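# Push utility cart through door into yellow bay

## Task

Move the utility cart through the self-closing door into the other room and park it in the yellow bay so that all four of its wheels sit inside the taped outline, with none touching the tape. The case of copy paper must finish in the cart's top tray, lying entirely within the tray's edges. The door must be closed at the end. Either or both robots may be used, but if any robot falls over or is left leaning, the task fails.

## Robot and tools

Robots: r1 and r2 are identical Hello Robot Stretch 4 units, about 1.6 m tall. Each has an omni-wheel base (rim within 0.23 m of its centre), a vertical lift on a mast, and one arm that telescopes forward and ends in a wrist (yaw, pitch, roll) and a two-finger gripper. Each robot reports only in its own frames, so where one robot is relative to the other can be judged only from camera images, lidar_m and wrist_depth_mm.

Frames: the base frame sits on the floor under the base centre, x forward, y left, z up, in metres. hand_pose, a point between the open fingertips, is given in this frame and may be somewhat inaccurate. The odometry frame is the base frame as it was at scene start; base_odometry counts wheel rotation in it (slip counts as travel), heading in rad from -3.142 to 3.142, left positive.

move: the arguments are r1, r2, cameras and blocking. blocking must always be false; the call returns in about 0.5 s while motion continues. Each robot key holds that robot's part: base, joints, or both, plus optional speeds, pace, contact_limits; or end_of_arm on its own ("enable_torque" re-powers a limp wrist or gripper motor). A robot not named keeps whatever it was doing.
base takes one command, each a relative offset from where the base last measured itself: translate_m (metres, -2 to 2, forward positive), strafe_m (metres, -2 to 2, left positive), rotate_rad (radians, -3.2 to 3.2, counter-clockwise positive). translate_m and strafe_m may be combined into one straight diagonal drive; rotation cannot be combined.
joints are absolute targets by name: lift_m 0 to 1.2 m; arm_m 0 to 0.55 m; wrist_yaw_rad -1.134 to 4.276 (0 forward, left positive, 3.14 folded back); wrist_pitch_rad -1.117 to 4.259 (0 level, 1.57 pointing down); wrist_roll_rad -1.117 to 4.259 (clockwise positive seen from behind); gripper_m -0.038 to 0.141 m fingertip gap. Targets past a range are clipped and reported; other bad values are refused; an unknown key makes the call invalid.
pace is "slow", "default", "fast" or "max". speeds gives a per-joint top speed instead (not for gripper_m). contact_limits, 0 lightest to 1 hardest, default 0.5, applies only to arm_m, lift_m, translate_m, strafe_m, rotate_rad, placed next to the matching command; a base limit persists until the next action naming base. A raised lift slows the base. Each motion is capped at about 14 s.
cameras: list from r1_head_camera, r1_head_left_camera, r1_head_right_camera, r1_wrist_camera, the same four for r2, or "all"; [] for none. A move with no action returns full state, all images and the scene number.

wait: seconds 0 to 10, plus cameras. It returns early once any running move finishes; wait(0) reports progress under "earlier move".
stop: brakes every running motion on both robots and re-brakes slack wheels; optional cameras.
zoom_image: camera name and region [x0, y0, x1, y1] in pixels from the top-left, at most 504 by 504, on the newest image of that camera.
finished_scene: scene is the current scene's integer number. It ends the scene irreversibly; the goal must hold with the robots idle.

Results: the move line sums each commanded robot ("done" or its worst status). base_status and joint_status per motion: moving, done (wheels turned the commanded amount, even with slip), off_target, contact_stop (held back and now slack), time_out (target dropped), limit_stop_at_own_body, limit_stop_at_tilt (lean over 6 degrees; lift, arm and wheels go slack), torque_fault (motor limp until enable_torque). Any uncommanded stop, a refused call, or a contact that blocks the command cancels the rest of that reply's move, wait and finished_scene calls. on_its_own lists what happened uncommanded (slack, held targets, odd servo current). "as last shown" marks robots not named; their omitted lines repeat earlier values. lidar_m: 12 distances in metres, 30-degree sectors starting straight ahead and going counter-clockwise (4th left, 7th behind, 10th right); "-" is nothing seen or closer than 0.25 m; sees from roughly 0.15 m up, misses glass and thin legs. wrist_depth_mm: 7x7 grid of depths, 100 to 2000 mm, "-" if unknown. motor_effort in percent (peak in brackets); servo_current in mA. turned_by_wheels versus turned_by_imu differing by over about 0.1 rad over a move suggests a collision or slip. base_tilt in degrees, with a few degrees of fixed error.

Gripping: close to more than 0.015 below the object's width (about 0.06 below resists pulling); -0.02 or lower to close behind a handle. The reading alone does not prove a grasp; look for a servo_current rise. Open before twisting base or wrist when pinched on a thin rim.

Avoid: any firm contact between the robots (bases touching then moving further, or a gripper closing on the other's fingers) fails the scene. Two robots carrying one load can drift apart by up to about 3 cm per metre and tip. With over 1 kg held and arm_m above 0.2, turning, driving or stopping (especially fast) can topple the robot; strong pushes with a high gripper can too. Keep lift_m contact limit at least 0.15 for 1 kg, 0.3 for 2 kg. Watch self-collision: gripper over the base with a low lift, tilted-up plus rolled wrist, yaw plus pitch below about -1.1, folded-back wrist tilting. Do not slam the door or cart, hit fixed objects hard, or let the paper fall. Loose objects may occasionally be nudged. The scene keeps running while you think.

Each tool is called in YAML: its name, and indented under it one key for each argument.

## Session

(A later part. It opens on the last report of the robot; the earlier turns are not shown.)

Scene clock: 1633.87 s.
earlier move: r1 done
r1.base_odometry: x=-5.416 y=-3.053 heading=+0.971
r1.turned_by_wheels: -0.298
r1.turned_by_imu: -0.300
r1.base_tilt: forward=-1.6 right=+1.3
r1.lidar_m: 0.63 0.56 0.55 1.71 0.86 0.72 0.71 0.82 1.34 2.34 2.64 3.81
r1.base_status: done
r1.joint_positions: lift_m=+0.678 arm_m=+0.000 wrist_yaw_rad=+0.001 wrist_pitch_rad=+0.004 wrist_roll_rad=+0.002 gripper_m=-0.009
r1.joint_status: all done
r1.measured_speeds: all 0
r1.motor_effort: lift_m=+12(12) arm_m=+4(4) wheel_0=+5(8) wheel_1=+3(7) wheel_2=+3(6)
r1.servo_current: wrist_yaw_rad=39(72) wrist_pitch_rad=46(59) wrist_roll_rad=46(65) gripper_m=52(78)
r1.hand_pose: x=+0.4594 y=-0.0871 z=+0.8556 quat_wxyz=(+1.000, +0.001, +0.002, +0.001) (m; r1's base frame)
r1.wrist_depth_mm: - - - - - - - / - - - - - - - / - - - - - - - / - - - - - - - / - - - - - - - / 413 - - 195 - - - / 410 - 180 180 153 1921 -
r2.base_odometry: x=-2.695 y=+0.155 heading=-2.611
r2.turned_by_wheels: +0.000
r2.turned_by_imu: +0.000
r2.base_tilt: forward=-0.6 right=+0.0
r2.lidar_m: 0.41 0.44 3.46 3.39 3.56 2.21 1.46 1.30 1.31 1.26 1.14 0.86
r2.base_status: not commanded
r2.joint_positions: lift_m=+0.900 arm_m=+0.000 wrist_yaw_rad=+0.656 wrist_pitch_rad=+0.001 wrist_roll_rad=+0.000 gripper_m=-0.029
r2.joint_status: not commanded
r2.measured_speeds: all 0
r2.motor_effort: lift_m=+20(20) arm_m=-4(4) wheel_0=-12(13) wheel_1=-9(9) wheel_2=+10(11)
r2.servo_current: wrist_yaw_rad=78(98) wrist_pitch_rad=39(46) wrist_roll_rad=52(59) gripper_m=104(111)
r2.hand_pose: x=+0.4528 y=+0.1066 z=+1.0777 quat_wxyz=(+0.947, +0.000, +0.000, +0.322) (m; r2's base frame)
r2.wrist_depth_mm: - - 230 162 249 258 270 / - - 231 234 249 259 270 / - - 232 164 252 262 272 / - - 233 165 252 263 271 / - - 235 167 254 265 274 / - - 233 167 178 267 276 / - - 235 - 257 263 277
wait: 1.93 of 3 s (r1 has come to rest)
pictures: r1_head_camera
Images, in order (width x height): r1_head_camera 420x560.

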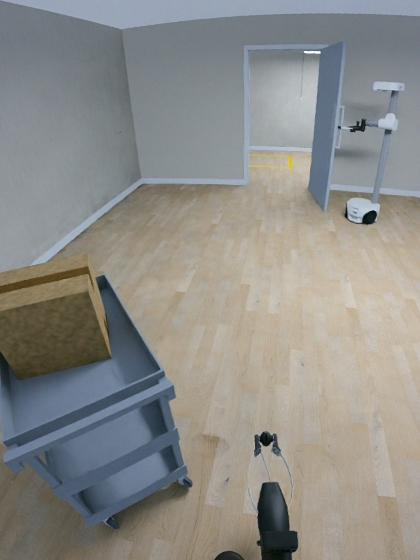

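move:
  blocking: false
  r1: {"base":{"translate_m":-0.05,"strafe_m":0.53},"pace":"default"}

wait:
  seconds: 4
  cameras: ["r1_head_camera","r1_wrist_camera"]

Scene clock: 1640.67 s.
move: r1 moving
r1.base_odometry: x=-5.446 y=-3.036 heading=+0.971
r1.turned_by_wheels: +0.000
r1.turned_by_imu: +0.000
r1.base_tilt: forward=-1.6 right=+1.3
r1.lidar_m: 0.58 0.55 0.54 1.68 0.85 0.70 0.71 0.80 1.35 2.38 2.66 3.82
r1.base_status: translate_m moving; strafe_m moving
r1.joint_positions: lift_m=+0.678 arm_m=+0.000 wrist_yaw_rad=+0.001 wrist_pitch_rad=+0.004 wrist_roll_rad=+0.002 gripper_m=-0.009
r1.joint_status: not commanded
r1.measured_speeds: translate_m=-0.013 strafe_m=+0.135 rotate_rad=+0.000 lift_m=+0.000 arm_m=+0.000 wrist_yaw_rad=+0.000 wrist_pitch_rad=+0.000 wrist_roll_rad=+0.000
r1.motor_effort: lift_m=+12(12) arm_m=+4(4) wheel_0=-10(10) wheel_1=+8(9) wheel_2=+4(5)
r1.servo_current: wrist_yaw_rad=46(46) wrist_pitch_rad=46(52) wrist_roll_rad=65(65) gripper_m=46(52)
r1.hand_pose: x=+0.4594 y=-0.0871 z=+0.8556 quat_wxyz=(+1.000, +0.001, +0.002, +0.001) (m; r1's base frame)
r1.wrist_depth_mm: - - - - - - - / - - - - - - - / - - - - - - - / - - - - - - - / - - - - - - - / 407 - - 195 - - - / 413 - 181 180 153 1863 -
r2: as last shown
r2.base_tilt: forward=-0.6 right=+0.1
r2.lidar_m: 0.40 0.41 3.48 3.39 3.53 2.29 1.43 1.29 1.32 1.27 1.15 0.86
r2.motor_effort: lift_m=+20(20) arm_m=-3(3) wheel_0=-13(13) wheel_1=-9(9) wheel_2=+10(11)
r2.servo_current: wrist_yaw_rad=78(91) wrist_pitch_rad=39(52) wrist_roll_rad=52(59) gripper_m=98(104)
r2.wrist_depth_mm: - - 230 162 249 258 268 / - - 231 234 249 259 270 / - - 232 164 251 260 272 / - - 233 165 252 262 272 / - - 236 167 254 264 274 / - - 232 167 178 266 277 / - - 235 - 258 263 278
pictures: none

Scene clock: 1643.33 s.
earlier move: r1 done
r1.base_odometry: x=-5.881 y=-2.795 heading=+0.971
r1.turned_by_wheels: +0.000
r1.turned_by_imu: +0.002
r1.base_tilt: forward=-1.6 right=+1.3
r1.lidar_m: 0.41 0.69 1.90 1.36 0.70 0.57 0.56 0.64 1.06 2.85 3.20 0.52
r1.base_status: done
r1.joint_positions: lift_m=+0.678 arm_m=+0.000 wrist_yaw_rad=-0.003 wrist_pitch_rad=+0.004 wrist_roll_rad=+0.002 gripper_m=-0.010
r1.joint_status: not commanded
r1.measured_speeds: all 0
r1.motor_effort: lift_m=+13(13) arm_m=+4(4) wheel_0=-3(12) wheel_1=+1(10) wheel_2=-1(5)
r1.servo_current: wrist_yaw_rad=46(72) wrist_pitch_rad=52(52) wrist_roll_rad=39(65) gripper_m=46(52)
r1.hand_pose: x=+0.4590 y=-0.0883 z=+0.8556 quat_wxyz=(+1.000, +0.001, +0.002, -0.002) (m; r1's base frame)
r1.wrist_depth_mm: - - - - - - - / - 477 517 - - - - / - 477 521 564 - - - / - 469 512 559 - - - / - 473 512 549 - - - / - - 181 192 180 - - / 1921 184 167 185 153 1983 -
r2.base_odometry: x=-2.695 y=+0.155 heading=-2.611
r2.turned_by_wheels: +0.000
r2.turned_by_imu: +0.000
r2.base_tilt: forward=-0.6 right=+0.1
r2.lidar_m: 0.41 0.42 3.47 3.39 3.54 2.24 1.45 1.29 1.31 1.28 1.12 0.85
r2.base_status: not commanded
r2.joint_positions: lift_m=+0.900 arm_m=+0.000 wrist_yaw_rad=+0.656 wrist_pitch_rad=+0.001 wrist_roll_rad=+0.000 gripper_m=-0.029
r2.joint_status: not commanded
r2.measured_speeds: all 0
r2.motor_effort: lift_m=+20(20) arm_m=-3(4) wheel_0=-12(13) wheel_1=-9(9) wheel_2=+10(11)
r2.servo_current: wrist_yaw_rad=78(91) wrist_pitch_rad=39(52) wrist_roll_rad=39(59) gripper_m=104(111)
r2.hand_pose: x=+0.4528 y=+0.1066 z=+1.0777 quat_wxyz=(+0.947, +0.000, +0.000, +0.322) (m; r2's base frame)
r2.wrist_depth_mm: - - 230 162 249 258 268 / - - 230 235 249 260 268 / - - 232 164 251 262 271 / - - 234 165 252 262 272 / - - 235 167 255 263 273 / - - 233 167 179 266 276 / - - 236 - 257 263 277
wait: 2.67 of 4 s (r1 has come to rest)
pictures: r1_head_camera, r1_wrist_camera
Images, in order (width x height): r1_head_camera 420x560, r1_wrist_camera 616x392.

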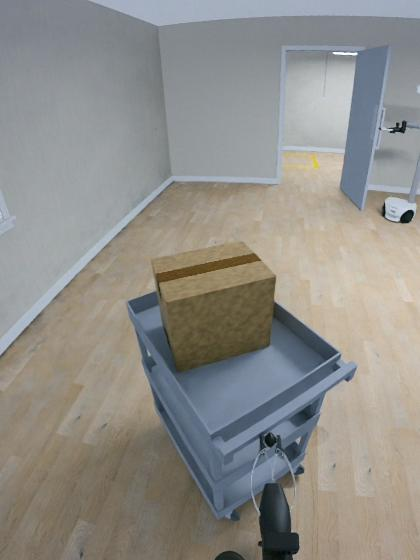

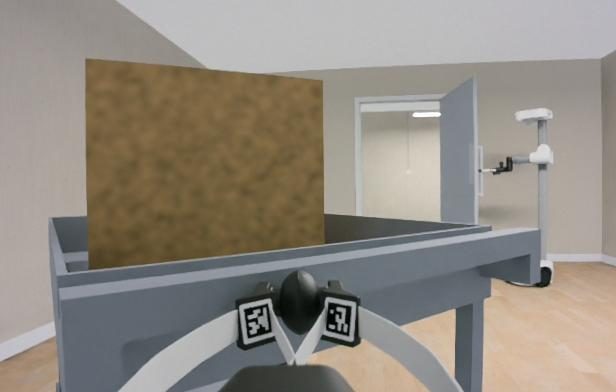

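move:
  blocking: false
  r1: {"base":{"translate_m":-0.02,"strafe_m":0.07},"pace":"slow"}

wait:
  seconds: 3
  cameras: ["r1_head_camera","r1_wrist_camera"]

Scene clock: 1649.53 s.
move: r1 moving
r1.base_odometry: x=-5.894 y=-2.791 heading=+0.970
r1.turned_by_wheels: +0.000
r1.turned_by_imu: -0.001
r1.base_tilt: forward=-1.6 right=+1.3
r1.lidar_m: 0.39 0.71 1.87 1.33 0.67 0.55 0.55 0.63 1.02 2.85 3.23 0.54
r1.base_status: translate_m moving; strafe_m moving
r1.joint_positions: lift_m=+0.678 arm_m=+0.000 wrist_yaw_rad=-0.003 wrist_pitch_rad=+0.004 wrist_roll_rad=+0.002 gripper_m=-0.010
r1.joint_status: not commanded
r1.measured_speeds: translate_m=-0.014 strafe_m=+0.048 rotate_rad=+0.001 lift_m=+0.000 arm_m=+0.000 wrist_yaw_rad=+0.000 wrist_pitch_rad=+0.000 wrist_roll_rad=+0.000
r1.motor_effort: lift_m=+13(13) arm_m=+4(4) wheel_0=-8(12) wheel_1=+5(6) wheel_2=+1(2)
r1.servo_current: wrist_yaw_rad=46(59) wrist_pitch_rad=39(52) wrist_roll_rad=39(59) gripper_m=39(52)
r1.hand_pose: x=+0.4590 y=-0.0883 z=+0.8556 quat_wxyz=(+1.000, +0.001, +0.002, -0.002) (m; r1's base frame)
r1.wrist_depth_mm: - - - - - - - / - 473 517 - - - - / - 473 512 569 - - - / - 473 517 569 - - - / - 473 521 549 - - - / - - 181 191 180 496 - / 1983 179 164 185 146 1808 -
r2: as last shown
r2.lidar_m: 0.43 0.45 3.49 3.38 3.56 2.23 1.43 1.28 1.30 1.26 1.13 0.87
r2.servo_current: wrist_yaw_rad=78(91) wrist_pitch_rad=39(46) wrist_roll_rad=46(59) gripper_m=104(104)
r2.wrist_depth_mm: - - 229 161 248 258 268 / - - 231 235 250 258 268 / - - 232 164 251 260 270 / - - 234 165 252 262 271 / - - 235 167 255 264 273 / - - 233 167 178 266 277 / - - 236 - 260 263 278
pictures: none

Scene clock: 1651.00 s.
earlier move: r1 done
r1.base_odometry: x=-5.950 y=-2.772 heading=+0.970
r1.turned_by_wheels: +0.000
r1.turned_by_imu: +0.000
r1.base_tilt: forward=-1.6 right=+1.3
r1.lidar_m: 0.46 0.90 1.81 1.27 0.65 0.52 0.52 0.62 1.00 2.91 3.25 0.53
r1.base_status: done
r1.joint_positions: lift_m=+0.678 arm_m=+0.000 wrist_yaw_rad=-0.004 wrist_pitch_rad=+0.004 wrist_roll_rad=+0.002 gripper_m=-0.010
r1.joint_status: not commanded
r1.measured_speeds: all 0
r1.motor_effort: lift_m=+13(13) arm_m=+4(4) wheel_0=-6(12) wheel_1=+3(6) wheel_2=+0(3)
r1.servo_current: wrist_yaw_rad=52(72) wrist_pitch_rad=46(52) wrist_roll_rad=52(65) gripper_m=46(52)
r1.hand_pose: x=+0.4589 y=-0.0886 z=+0.8556 quat_wxyz=(+1.000, +0.001, +0.002, -0.002) (m; r1's base frame)
r1.wrist_depth_mm: - - - - - - - / - - 530 591 - - - / - - 530 574 - - - / - - 530 574 - - - / - 439 530 569 - - - / - 281 182 191 180 512 - / - 285 175 185 153 517 -
r2.base_odometry: x=-2.695 y=+0.155 heading=-2.611
r2.turned_by_wheels: +0.000
r2.turned_by_imu: +0.000
r2.base_tilt: forward=-0.6 right=+0.1
r2.lidar_m: 0.41 0.45 3.47 3.40 3.57 2.23 1.44 1.31 1.30 1.25 1.14 0.87
r2.base_status: not commanded
r2.joint_positions: lift_m=+0.900 arm_m=+0.000 wrist_yaw_rad=+0.656 wrist_pitch_rad=+0.001 wrist_roll_rad=+0.000 gripper_m=-0.029
r2.joint_status: not commanded
r2.measured_speeds: all 0
r2.motor_effort: lift_m=+20(20) arm_m=-3(4) wheel_0=-12(13) wheel_1=-9(9) wheel_2=+10(11)
r2.servo_current: wrist_yaw_rad=85(98) wrist_pitch_rad=39(46) wrist_roll_rad=33(59) gripper_m=98(111)
r2.hand_pose: x=+0.4528 y=+0.1066 z=+1.0777 quat_wxyz=(+0.947, +0.000, +0.000, +0.322) (m; r2's base frame)
r2.wrist_depth_mm: - - 230 161 248 259 267 / - - 231 235 250 260 267 / - - 233 164 252 262 271 / - - 234 165 253 263 272 / - - 235 166 255 264 274 / - - 232 167 178 266 277 / - - 236 - 257 263 277
wait: 1.47 of 3 s (r1 has come to rest)
pictures: r1_head_camera, r1_wrist_camera
Images, in order (width x height): r1_head_camera 420x560, r1_wrist_camera 616x392.

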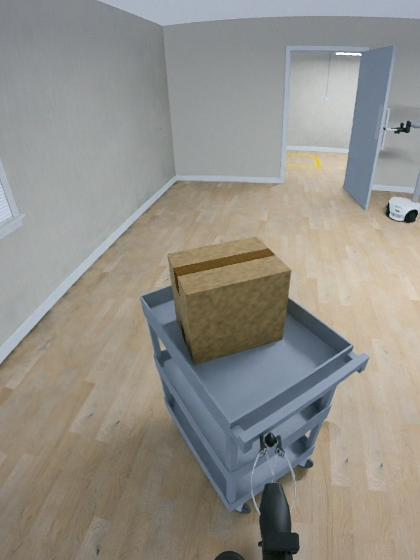

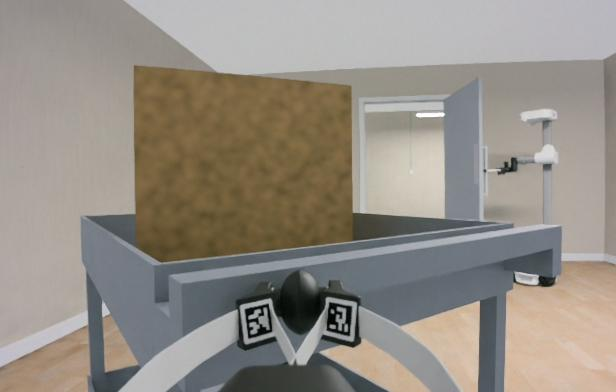

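move:
  blocking: false
  r1: {"base":{"translate_m":0.02,"strafe_m":0.045},"pace":"slow"}

wait:
  seconds: 3

move:
  blocking: false
  r1: {"base":{"translate_m":0.2},"pace":"slow","contact_limits":{"translate_m":0.3}}

wait:
  seconds: 4
  cameras: ["r1_head_camera","r1_wrist_camera"]

Scene clock: 1657.10 s.
move: r1 moving
r1.base_odometry: x=-5.957 y=-2.761 heading=+0.970
r1.turned_by_wheels: -0.001
r1.turned_by_imu: -0.001
r1.base_tilt: forward=-1.6 right=+1.3
r1.lidar_m: 0.46 0.90 1.83 1.26 0.65 0.53 0.51 0.62 1.00 2.94 3.29 0.54
r1.base_status: translate_m moving; strafe_m moving
r1.joint_positions: lift_m=+0.678 arm_m=+0.000 wrist_yaw_rad=-0.005 wrist_pitch_rad=+0.004 wrist_roll_rad=+0.002 gripper_m=-0.010
r1.joint_status: not commanded
r1.measured_speeds: translate_m=+0.020 strafe_m=+0.044 rotate_rad=+0.001 lift_m=+0.000 arm_m=+0.000 wrist_yaw_rad=-0.008 wrist_pitch_rad=+0.000 wrist_roll_rad=+0.000
r1.motor_effort: lift_m=+13(13) arm_m=+4(4) wheel_0=-9(9) wheel_1=+7(7) wheel_2=-9(9)
r1.servo_current: wrist_yaw_rad=52(59) wrist_pitch_rad=46(46) wrist_roll_rad=52(65) gripper_m=46(52)
r1.hand_pose: x=+0.4588 y=-0.0889 z=+0.8556 quat_wxyz=(+1.000, +0.001, +0.002, -0.003) (m; r1's base frame)
r1.wrist_depth_mm: - - - - - - - / - - 530 591 - - - / - - 525 569 - - - / - - 530 580 - - - / - 436 521 580 - - - / - 320 182 190 180 504 - / - 290 179 182 158 517 -
r2: as last shown
r2.lidar_m: 0.40 0.44 3.47 3.40 3.58 2.21 1.43 1.29 1.32 1.27 1.14 0.89
r2.servo_current: wrist_yaw_rad=78(85) wrist_pitch_rad=39(46) wrist_roll_rad=39(52) gripper_m=104(111)
r2.wrist_depth_mm: - - 230 162 249 259 270 / - - 231 235 249 257 268 / - - 234 164 252 262 271 / - - 233 164 251 262 272 / - - 235 167 254 263 274 / - - 234 167 178 267 276 / - - 235 - 257 263 277
pictures: none

Scene clock: 1658.27 s.
earlier move: r1 done
r1.base_odometry: x=-5.976 y=-2.730 heading=+0.970
r1.turned_by_wheels: +0.000
r1.turned_by_imu: +0.001
r1.base_tilt: forward=-1.6 right=+1.3
r1.lidar_m: 0.45 0.87 1.76 1.30 0.69 0.55 0.54 0.64 1.00 2.95 3.33 0.55
r1.base_status: done
r1.joint_positions: lift_m=+0.678 arm_m=+0.000 wrist_yaw_rad=-0.003 wrist_pitch_rad=+0.004 wrist_roll_rad=+0.002 gripper_m=-0.010
r1.joint_status: not commanded
r1.measured_speeds: all 0
r1.motor_effort: lift_m=+13(13) arm_m=+4(4) wheel_0=-5(9) wheel_1=+2(7) wheel_2=-2(11)
r1.servo_current: wrist_yaw_rad=52(65) wrist_pitch_rad=46(52) wrist_roll_rad=52(65) gripper_m=39(52)
r1.hand_pose: x=+0.4590 y=-0.0882 z=+0.8556 quat_wxyz=(+1.000, +0.001, +0.002, -0.001) (m; r1's base frame)
r1.wrist_depth_mm: - - - - - - - / - - 535 597 - - - / - - 530 574 - - - / - - 530 569 - - - / - 462 530 574 - - - / - 281 183 195 181 512 - / 1983 249 180 151 152 512 -
r2.base_odometry: x=-2.695 y=+0.155 heading=-2.611
r2.turned_by_wheels: +0.000
r2.turned_by_imu: +0.000
r2.base_tilt: forward=-0.6 right=+0.1
r2.lidar_m: 0.41 0.43 3.48 3.41 3.60 2.24 1.43 1.28 1.32 1.27 1.15 0.85
r2.base_status: not commanded
r2.joint_positions: lift_m=+0.900 arm_m=+0.000 wrist_yaw_rad=+0.656 wrist_pitch_rad=+0.001 wrist_roll_rad=+0.000 gripper_m=-0.029
r2.joint_status: not commanded
r2.measured_speeds: all 0
r2.motor_effort: lift_m=+20(20) arm_m=-4(4) wheel_0=-12(13) wheel_1=-9(9) wheel_2=+10(11)
r2.servo_current: wrist_yaw_rad=85(98) wrist_pitch_rad=39(46) wrist_roll_rad=52(59) gripper_m=98(111)
r2.hand_pose: x=+0.4528 y=+0.1066 z=+1.0777 quat_wxyz=(+0.947, +0.000, +0.000, +0.322) (m; r2's base frame)
r2.wrist_depth_mm: - - 230 162 248 258 268 / - - 231 235 250 259 268 / - - 233 164 251 262 270 / - - 234 165 252 263 273 / - - 235 167 254 264 274 / - - 233 167 179 267 276 / - - 235 - 258 262 277
wait: 1.17 of 3 s (r1 has come to rest)
pictures: none

Scene clock: 1658.77 s.
move: r1 moving
r1.base_odometry: x=-5.969 y=-2.720 heading=+0.970
r1.turned_by_wheels: +0.000
r1.turned_by_imu: +0.000
r1.base_tilt: forward=-1.6 right=+1.3
r1.lidar_m: 0.44 0.86 1.77 1.33 0.68 0.55 0.55 0.63 1.05 2.97 3.32 0.53
r1.base_status: translate_m moving
r1.joint_positions: lift_m=+0.678 arm_m=+0.000 wrist_yaw_rad=-0.004 wrist_pitch_rad=+0.004 wrist_roll_rad=+0.002 gripper_m=-0.010
r1.joint_status: not commanded
r1.measured_speeds: translate_m=+0.047 strafe_m=+0.000 rotate_rad=-0.002 lift_m=+0.000 arm_m=+0.000 wrist_yaw_rad=-0.019 wrist_pitch_rad=+0.000 wrist_roll_rad=+0.000
r1.motor_effort: lift_m=+13(13) arm_m=+4(4) wheel_0=+5(5) wheel_1=+6(7) wheel_2=-12(12)
r1.servo_current: wrist_yaw_rad=46(59) wrist_pitch_rad=46(52) wrist_roll_rad=65(65) gripper_m=46(46)
r1.contact_limits: translate_m 0.3
r1.hand_pose: x=+0.4589 y=-0.0885 z=+0.8556 quat_wxyz=(+1.000, +0.001, +0.002, -0.002) (m; r1's base frame)
r1.wrist_depth_mm: - - - - - - - / - - 530 591 - - - / - 500 525 574 - - - / - 500 525 574 - - - / - 469 517 574 - - - / - 278 179 190 180 508 - / - 281 174 166 145 1756 -
r2: as last shown
r2.lidar_m: 0.41 0.45 3.47 3.44 3.60 2.25 1.43 1.29 1.32 1.25 1.13 0.86
r2.motor_effort: lift_m=+20(20) arm_m=-3(4) wheel_0=-12(13) wheel_1=-9(9) wheel_2=+10(11)
r2.servo_current: wrist_yaw_rad=91(91) wrist_pitch_rad=39(46) wrist_roll_rad=39(59) gripper_m=104(104)
r2.wrist_depth_mm: - - 230 162 249 258 268 / - - 230 235 249 259 268 / - - 233 164 251 262 271 / - - 235 165 252 263 273 / - - 236 167 255 265 273 / - - 233 167 179 267 276 / - - 236 - 258 263 279
pictures: none

Scene clock: 1661.53 s.
earlier move: r1 done
r1.base_odometry: x=-5.863 y=-2.565 heading=+0.970
r1.turned_by_wheels: +0.000
r1.turned_by_imu: +0.000
r1.base_tilt: forward=-1.6 right=+1.3
r1.lidar_m: 0.35 0.42 1.74 1.73 0.90 0.74 0.72 0.86 1.36 3.01 3.38 0.55
r1.base_status: done
r1.joint_positions: lift_m=+0.678 arm_m=+0.000 wrist_yaw_rad=-0.004 wrist_pitch_rad=+0.004 wrist_roll_rad=+0.002 gripper_m=-0.010
r1.joint_status: not commanded
r1.measured_speeds: all 0
r1.motor_effort: lift_m=+13(13) arm_m=+4(4) wheel_0=+4(6) wheel_1=+3(8) wheel_2=-5(17)
r1.servo_current: wrist_yaw_rad=39(65) wrist_pitch_rad=39(52) wrist_roll_rad=46(65) gripper_m=46(52)
r1.contact_limits: translate_m 0.3
r1.hand_pose: x=+0.4589 y=-0.0885 z=+0.8556 quat_wxyz=(+1.000, +0.001, +0.002, -0.002) (m; r1's base frame)
r1.wrist_depth_mm: - - - - - - - / 413 455 504 - - - - / 418 452 504 - - - - / 418 455 508 - - - - / 413 449 500 - - - - / - - 182 195 181 - - / - 185 180 185 152 1983 -
r2.base_odometry: x=-2.695 y=+0.155 heading=-2.611
r2.turned_by_wheels: +0.000
r2.turned_by_imu: +0.000
r2.base_tilt: forward=-0.6 right=+0.1
r2.lidar_m: 0.39 0.43 3.49 3.43 4.06 2.23 1.42 1.29 1.31 1.26 1.14 0.89
r2.base_status: not commanded
r2.joint_positions: lift_m=+0.900 arm_m=+0.000 wrist_yaw_rad=+0.656 wrist_pitch_rad=+0.001 wrist_roll_rad=+0.000 gripper_m=-0.029
r2.joint_status: not commanded
r2.measured_speeds: all 0
r2.motor_effort: lift_m=+20(20) arm_m=-4(4) wheel_0=-12(13) wheel_1=-9(9) wheel_2=+11(11)
r2.servo_current: wrist_yaw_rad=72(91) wrist_pitch_rad=52(52) wrist_roll_rad=46(59) gripper_m=111(111)
r2.hand_pose: x=+0.4528 y=+0.1066 z=+1.0777 quat_wxyz=(+0.947, +0.000, +0.000, +0.322) (m; r2's base frame)
r2.wrist_depth_mm: - - 230 162 248 258 268 / - - 230 236 250 258 268 / - - 233 164 251 260 271 / - - 233 165 251 262 272 / - - 235 167 254 264 274 / - - 233 167 178 266 274 / - - 236 - 257 262 278
wait: 2.77 of 4 s (r1 has come to rest)
pictures: r1_head_camera, r1_wrist_camera
Images, in order (width x height): r1_head_camera 420x560, r1_wrist_camera 616x392.

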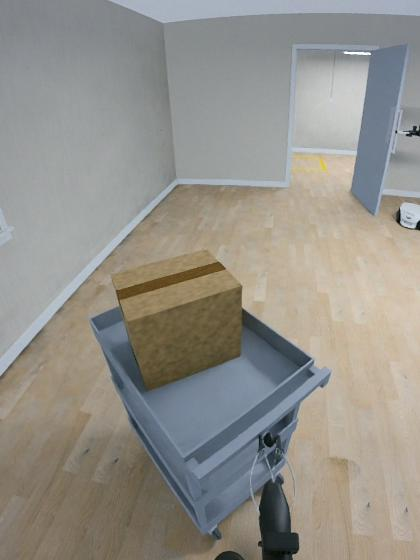

